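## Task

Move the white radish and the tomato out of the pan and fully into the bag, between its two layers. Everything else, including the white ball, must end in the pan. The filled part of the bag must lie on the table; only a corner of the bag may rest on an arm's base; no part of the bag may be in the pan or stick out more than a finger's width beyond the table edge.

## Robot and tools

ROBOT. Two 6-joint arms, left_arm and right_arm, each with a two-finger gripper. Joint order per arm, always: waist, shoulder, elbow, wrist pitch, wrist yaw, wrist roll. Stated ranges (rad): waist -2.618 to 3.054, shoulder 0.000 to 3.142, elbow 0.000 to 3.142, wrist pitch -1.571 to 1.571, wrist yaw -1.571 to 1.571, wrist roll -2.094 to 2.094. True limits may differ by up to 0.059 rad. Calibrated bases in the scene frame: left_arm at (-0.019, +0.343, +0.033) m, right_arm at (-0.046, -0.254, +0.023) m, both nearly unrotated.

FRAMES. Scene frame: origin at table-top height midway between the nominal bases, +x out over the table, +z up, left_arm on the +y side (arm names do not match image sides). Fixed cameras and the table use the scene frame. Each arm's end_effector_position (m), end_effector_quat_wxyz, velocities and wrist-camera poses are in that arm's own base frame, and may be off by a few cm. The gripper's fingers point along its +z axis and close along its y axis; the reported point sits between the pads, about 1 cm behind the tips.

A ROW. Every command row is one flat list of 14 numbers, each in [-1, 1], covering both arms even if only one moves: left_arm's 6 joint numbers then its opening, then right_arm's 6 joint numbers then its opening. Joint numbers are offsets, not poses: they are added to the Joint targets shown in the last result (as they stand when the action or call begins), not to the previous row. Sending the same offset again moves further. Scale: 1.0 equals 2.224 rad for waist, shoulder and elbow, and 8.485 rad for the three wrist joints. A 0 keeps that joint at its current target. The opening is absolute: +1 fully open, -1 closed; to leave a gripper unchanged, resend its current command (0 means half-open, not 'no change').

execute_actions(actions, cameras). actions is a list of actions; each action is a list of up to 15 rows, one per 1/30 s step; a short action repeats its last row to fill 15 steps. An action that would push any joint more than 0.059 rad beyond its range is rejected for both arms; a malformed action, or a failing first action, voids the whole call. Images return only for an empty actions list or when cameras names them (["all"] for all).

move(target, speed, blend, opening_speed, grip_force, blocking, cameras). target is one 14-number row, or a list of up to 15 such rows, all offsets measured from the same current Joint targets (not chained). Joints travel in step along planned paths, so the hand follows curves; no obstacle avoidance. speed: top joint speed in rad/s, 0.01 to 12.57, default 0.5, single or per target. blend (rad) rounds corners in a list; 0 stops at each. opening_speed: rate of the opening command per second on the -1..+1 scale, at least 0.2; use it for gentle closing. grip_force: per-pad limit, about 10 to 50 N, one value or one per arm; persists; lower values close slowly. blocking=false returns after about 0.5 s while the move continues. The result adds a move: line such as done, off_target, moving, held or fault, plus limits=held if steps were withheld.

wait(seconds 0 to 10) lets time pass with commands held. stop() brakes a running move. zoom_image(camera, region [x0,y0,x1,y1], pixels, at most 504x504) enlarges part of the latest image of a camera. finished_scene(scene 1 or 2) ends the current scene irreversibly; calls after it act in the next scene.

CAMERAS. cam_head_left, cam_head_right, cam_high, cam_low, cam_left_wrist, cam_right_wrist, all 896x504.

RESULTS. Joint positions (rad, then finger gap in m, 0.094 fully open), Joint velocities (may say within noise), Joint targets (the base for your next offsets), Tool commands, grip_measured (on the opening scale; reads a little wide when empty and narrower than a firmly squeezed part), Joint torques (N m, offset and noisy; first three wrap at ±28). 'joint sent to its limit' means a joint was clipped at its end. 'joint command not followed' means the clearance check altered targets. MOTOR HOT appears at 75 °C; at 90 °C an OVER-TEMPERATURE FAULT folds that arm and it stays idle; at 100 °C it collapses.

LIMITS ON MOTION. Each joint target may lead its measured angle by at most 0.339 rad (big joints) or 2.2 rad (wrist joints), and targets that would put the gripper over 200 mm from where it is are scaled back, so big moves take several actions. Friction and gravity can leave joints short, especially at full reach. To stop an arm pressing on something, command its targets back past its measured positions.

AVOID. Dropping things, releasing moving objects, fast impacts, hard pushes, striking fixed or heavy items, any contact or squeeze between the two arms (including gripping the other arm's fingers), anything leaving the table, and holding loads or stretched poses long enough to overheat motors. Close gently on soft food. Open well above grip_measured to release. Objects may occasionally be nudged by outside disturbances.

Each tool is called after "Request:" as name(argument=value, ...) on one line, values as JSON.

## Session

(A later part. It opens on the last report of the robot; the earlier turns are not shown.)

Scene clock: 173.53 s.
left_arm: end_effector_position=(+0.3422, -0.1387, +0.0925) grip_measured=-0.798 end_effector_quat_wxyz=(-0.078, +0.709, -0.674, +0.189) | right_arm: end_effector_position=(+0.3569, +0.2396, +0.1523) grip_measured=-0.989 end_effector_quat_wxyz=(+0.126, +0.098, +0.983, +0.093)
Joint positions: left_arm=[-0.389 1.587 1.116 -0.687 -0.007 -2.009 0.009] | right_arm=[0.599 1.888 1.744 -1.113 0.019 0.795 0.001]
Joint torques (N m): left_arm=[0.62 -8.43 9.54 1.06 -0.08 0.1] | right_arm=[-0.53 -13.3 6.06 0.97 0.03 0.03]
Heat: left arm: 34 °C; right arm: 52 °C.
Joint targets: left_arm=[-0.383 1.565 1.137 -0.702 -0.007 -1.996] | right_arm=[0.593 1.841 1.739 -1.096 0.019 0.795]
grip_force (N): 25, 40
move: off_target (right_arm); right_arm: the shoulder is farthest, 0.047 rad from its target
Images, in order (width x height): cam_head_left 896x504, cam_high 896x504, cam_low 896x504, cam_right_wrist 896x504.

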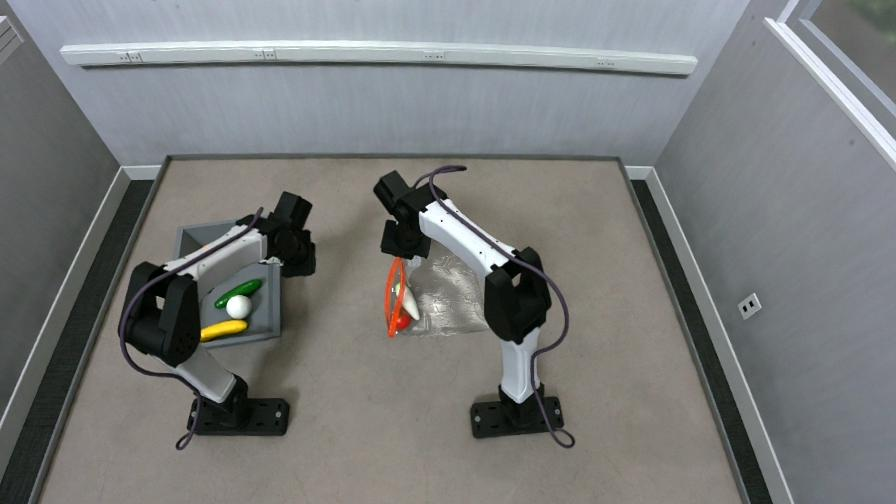

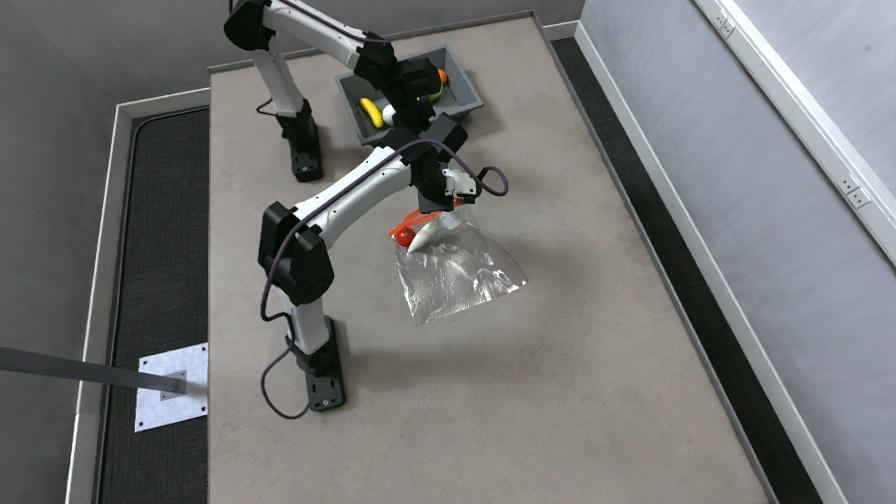

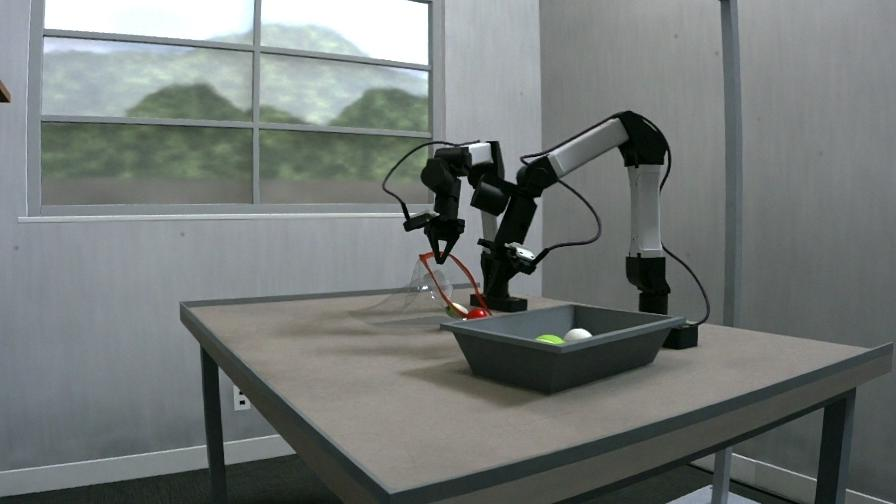

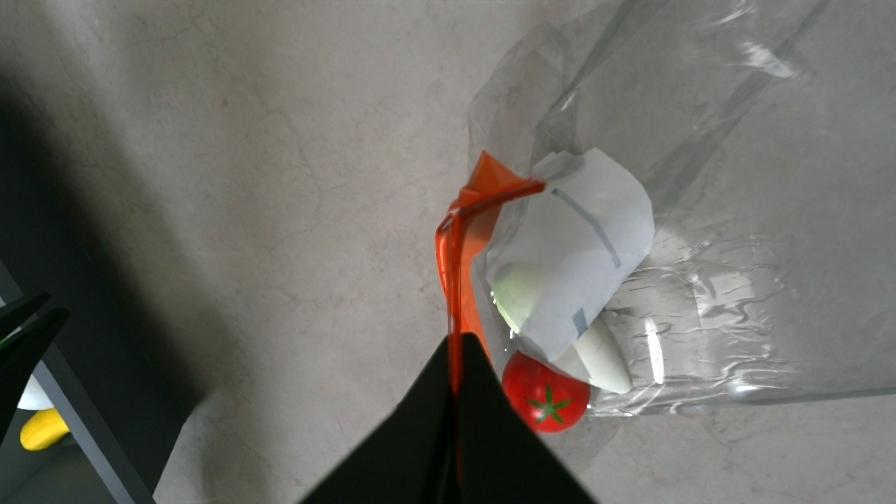

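Request:
move(target=[[0.18,0,0,0,0,0,-0.8,0,0,0,0,0,0,-1],[0.18,0,0,0,0,0,-0.8,0.0751,0.0596,0.0704,-0.0031,0,0,-1]], speed=[0.6,0.2], cameras=["cam_right_wrist","cam_head_left","cam_low","cam_high"])

Request:
zoom_image(camera="cam_head_left", region=[300, 200, 500, 370])

Request:
zoom_image(camera="cam_low", region=[360, 200, 540, 340])

Scene clock: 176.33 s.
left_arm: end_effector_position=(+0.3691, +0.0073, +0.0925) grip_measured=-0.798 end_effector_quat_wxyz=(-0.114, +0.831, -0.518, +0.170) | right_arm: end_effector_position=(+0.3331, +0.3110, +0.1615) grip_measured=-0.989 end_effector_quat_wxyz=(+0.132, +0.019, +0.984, +0.116)
Joint positions: left_arm=[0.017 1.587 1.116 -0.687 -0.007 -2.009 0.009] | right_arm=[0.758 1.96 1.865 -1.122 0.019 0.795 0.001]
Joint torques (N m): left_arm=[0.28 -8.4 9.57 1.06 -0.06 0.09] | right_arm=[0.14 -8.59 9.42 0.9 0.02 0.03]
Heat: left arm: 34 °C; right arm: 52 °C.
Joint targets: left_arm=[0.018 1.565 1.137 -0.702 -0.007 -1.996] | right_arm=[0.760 1.974 1.895 -1.122 0.019 0.795]
grip_force (N): 25, 40
move: done
Images, in order (width x height): cam_head_left 896x504, cam_high 896x504, cam_low 896x504, cam_right_wrist 896x504.

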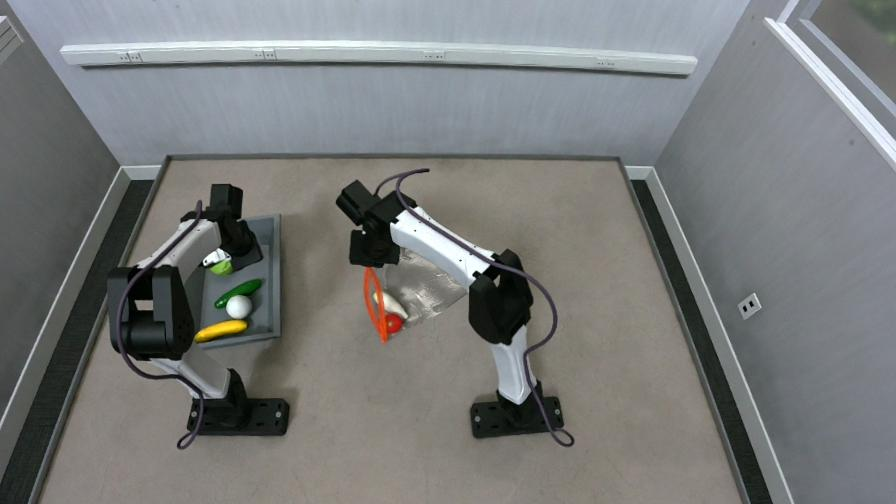

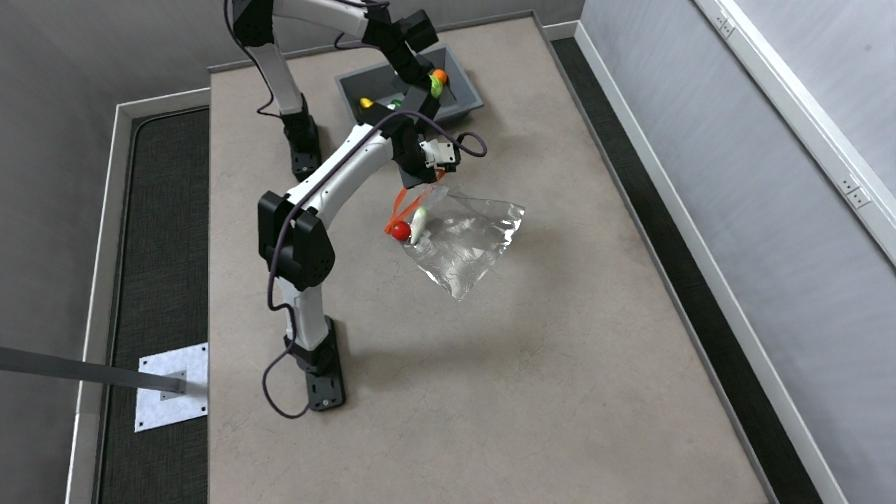

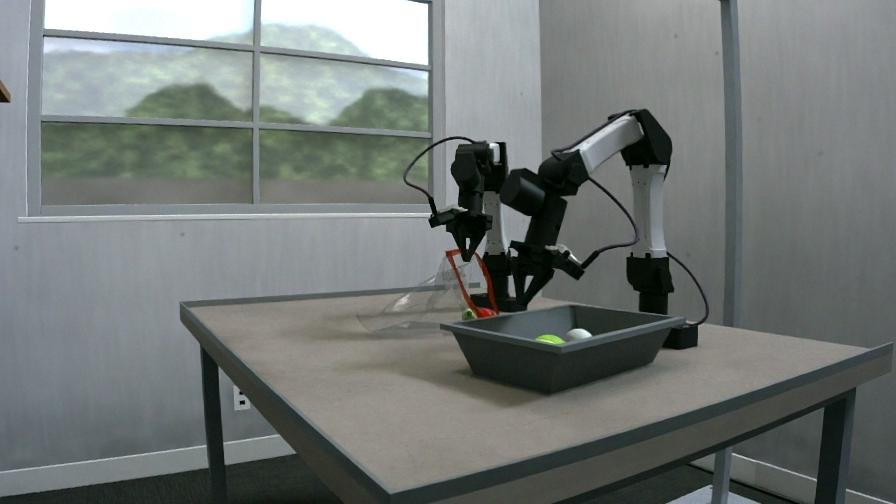

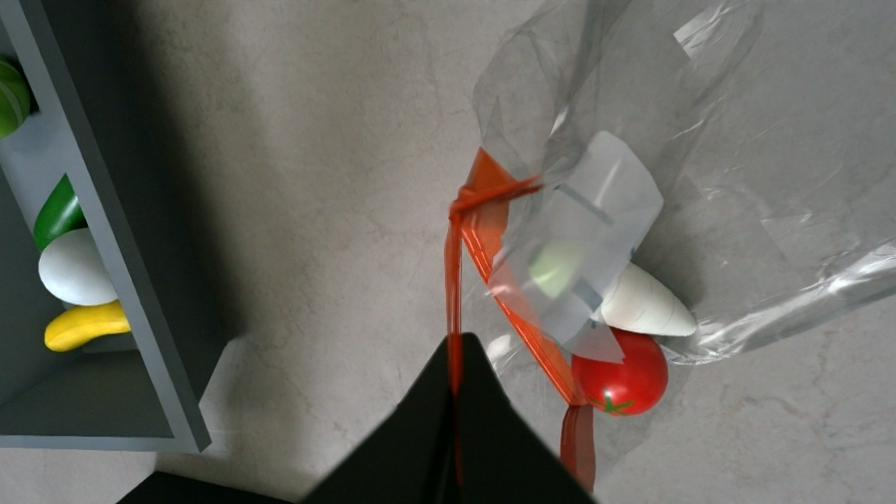

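Scaled by 2.520 from the camera's 896x504 image, which has a finer 1280x720 frame.

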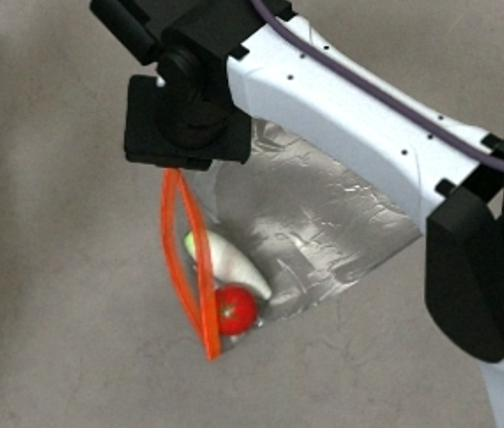

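Scaled by 2.800 from the camera's 896x504 image, which has a finer 1280x720 frame.

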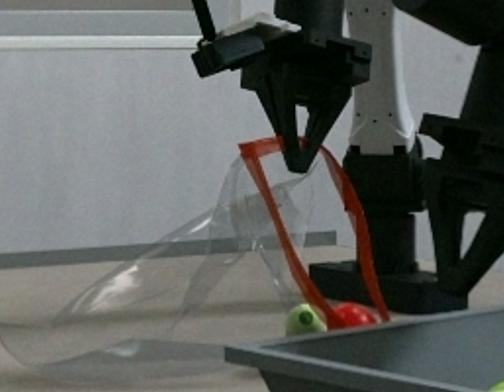

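Request:
move(target=[[0,0,0,0,0,0,-0.8,0.0135,0.0686,-0.198,0.07,0,0,-1],[0,0,0,0,0,0,-0.8,0.0135,0.0686,-0.198,0.07,0,0,-0.3],[0,0,0,0,0,0,-0.8,0.0,0,0,0,0,0,-0.3]], speed=0.25, opening_speed=0.6, cameras=["cam_right_wrist","cam_head_left","cam_low","cam_high"])

Request:
zoom_image(camera="cam_head_left", region=[300, 200, 500, 370])

Request:
zoom_image(camera="cam_high", region=[360, 140, 540, 310])

Request:
zoom_image(camera="cam_low", region=[360, 200, 540, 340])

Scene clock: 184.33 s.
left_arm: end_effector_position=(+0.3691, +0.0073, +0.0925) grip_measured=-0.798 end_effector_quat_wxyz=(-0.114, +0.831, -0.518, +0.170) | right_arm: end_effector_position=(+0.3330, +0.3162, +0.1360) grip_measured=-0.301 end_effector_quat_wxyz=(+0.112, +0.015, +0.989, +0.098)
Joint positions: left_arm=[0.017 1.587 1.116 -0.687 -0.007 -2.009 0.009] | right_arm=[0.767 2.022 1.869 -1.12 0.019 0.795 0.033]
Joint torques (N m): left_arm=[0.29 -8.4 9.57 1.05 -0.07 0.11] | right_arm=[-0.61 -14.48 8.99 0.76 0.02 0.04]
Heat: left arm: 35 °C; right arm: 51 °C.
Joint targets: left_arm=[0.018 1.565 1.137 -0.702 -0.007 -1.996] | right_arm=[0.760 1.974 1.895 -1.123 0.019 0.795]
grip_force (N): 25, 40
move: off_target (right_arm); right_arm: the shoulder is farthest, 0.048 rad from its target
Images, in order (width x height): cam_head_left 896x504, cam_high 896x504, cam_low 896x504, cam_right_wrist 896x504.

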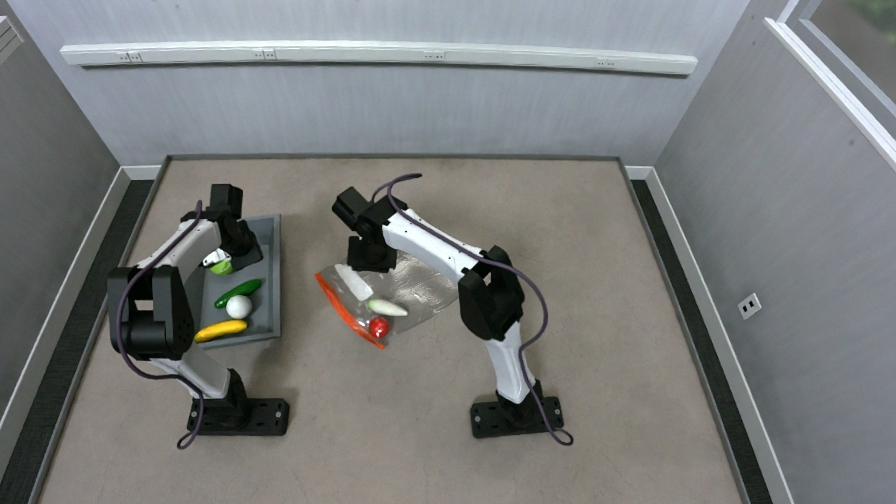

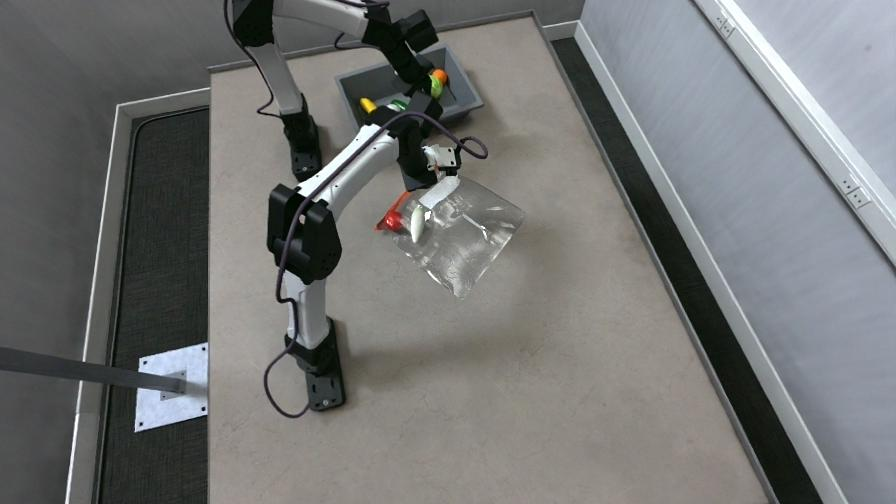

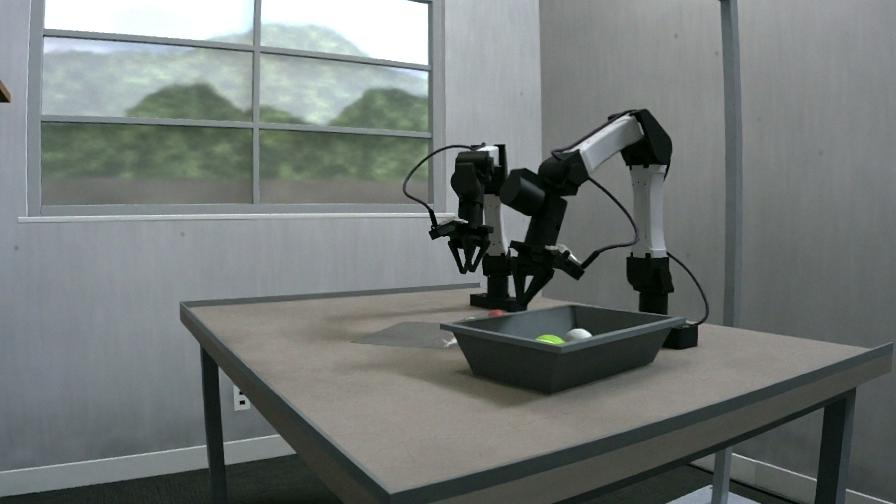

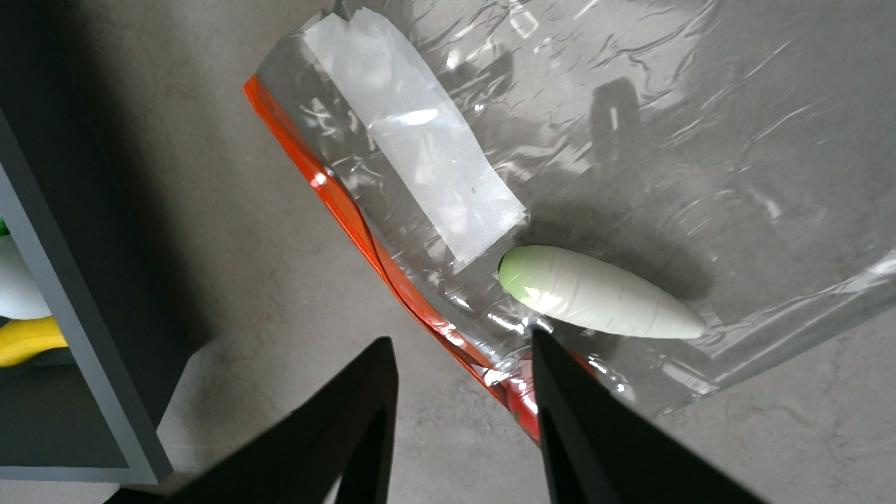

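Scaled by 2.520 from the camera's 896x504 image, which has a finer 1280x720 frame.

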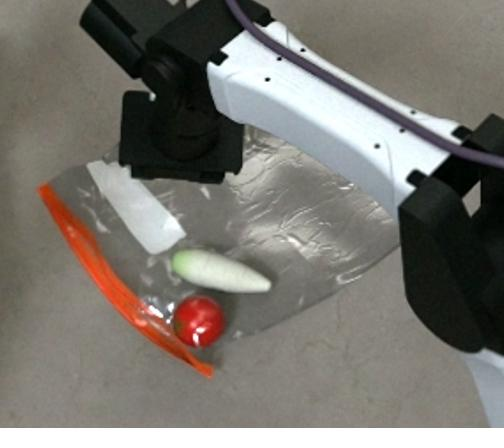

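Scaled by 2.800 from the camera's 896x504 image, which has a finer 1280x720 frame.

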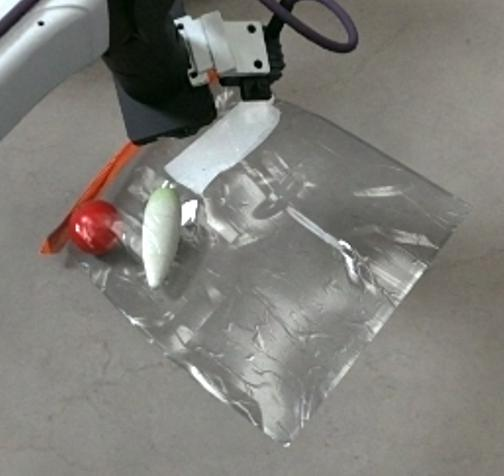

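Scaled by 2.800 from the camera's 896x504 image, which has a finer 1280x720 frame.

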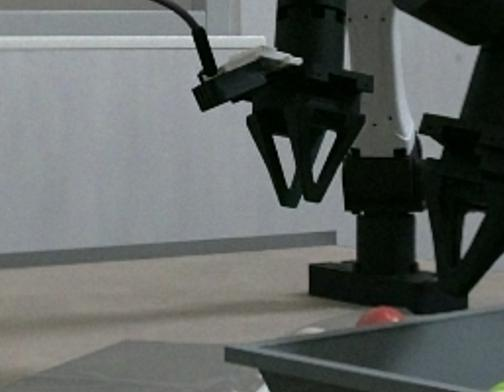

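Request:
move(target=[0,0,0,0,0,0,-0.8,0,-0.17,0,-0.012,0,0,-0.3], speed=0.6, cameras=["cam_right_wrist","cam_head_right"])

Request:
zoom_image(camera="cam_right_wrist", region=[300, 150, 750, 504])

Request:
zoom_image(camera="cam_head_right", region=[310, 250, 430, 360])

Scene clock: 185.87 s.
left_arm: end_effector_position=(+0.3691, +0.0073, +0.0925) grip_measured=-0.798 end_effector_quat_wxyz=(-0.114, +0.831, -0.518, +0.170) | right_arm: end_effector_position=(+0.2859, +0.2708, +0.2959) grip_measured=-0.301 end_effector_quat_wxyz=(+0.220, +0.016, +0.954, +0.205)
Joint positions: left_arm=[0.017 1.587 1.116 -0.687 -0.007 -2.009 0.009] | right_arm=[0.767 1.612 1.876 -1.225 0.019 0.795 0.033]
Joint torques (N m): left_arm=[0.32 -8.42 9.58 1.06 -0.07 0.09] | right_arm=[-0.59 -7.98 8.08 1.27 0.01 0.02]
Heat: left arm: 35 °C; right arm: 51 °C.
Joint targets: left_arm=[0.018 1.565 1.137 -0.702 -0.007 -1.996] | right_arm=[0.760 1.596 1.895 -1.224 0.019 0.795]
grip_force (N): 25, 40
move: done
Images, in order (width x height): cam_head_right 896x504, cam_right_wrist 896x504.

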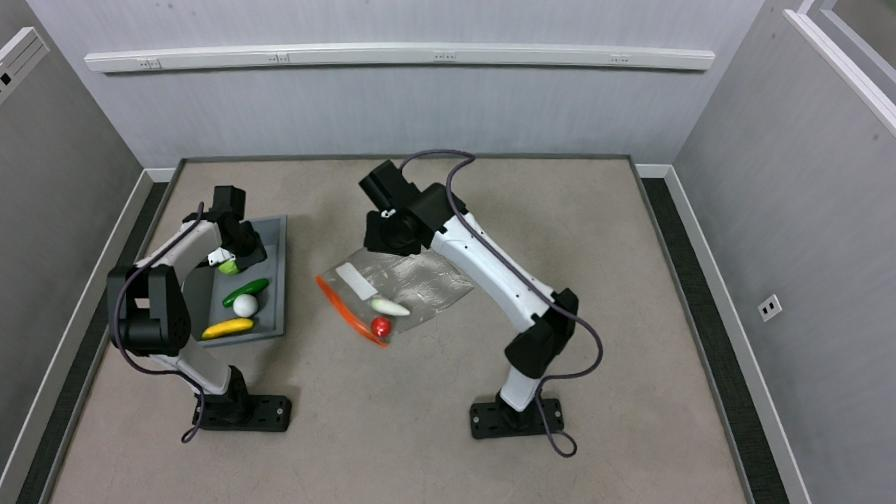

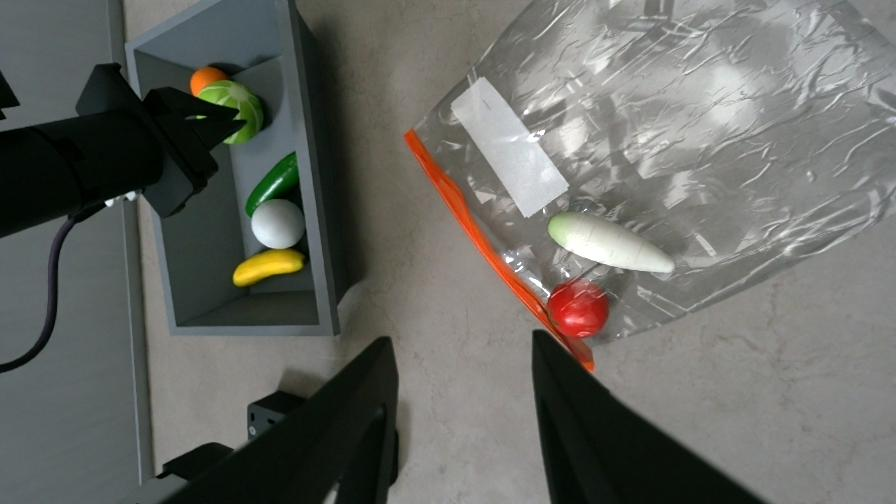

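Scaled by 1.120 from the camera's 896x504 image, which has a finer 1280x720 frame.

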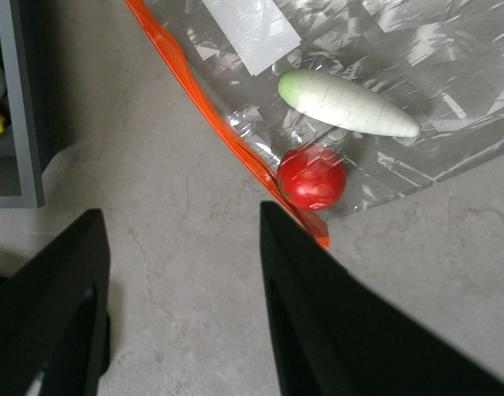

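Scaled by 4.200 from the camera's 896x504 image, which has a finer 1280x720 frame.

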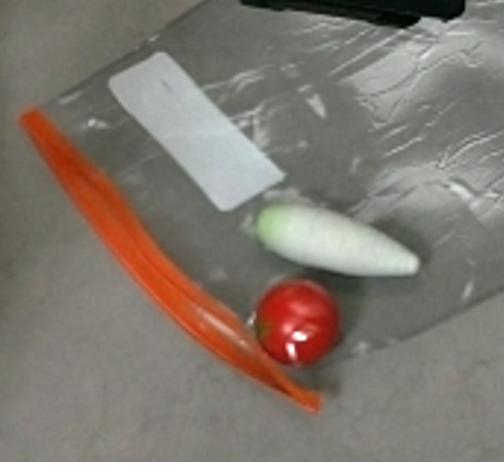

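Request:
finished_scene(scene=1)

The scene is finished: the task was done.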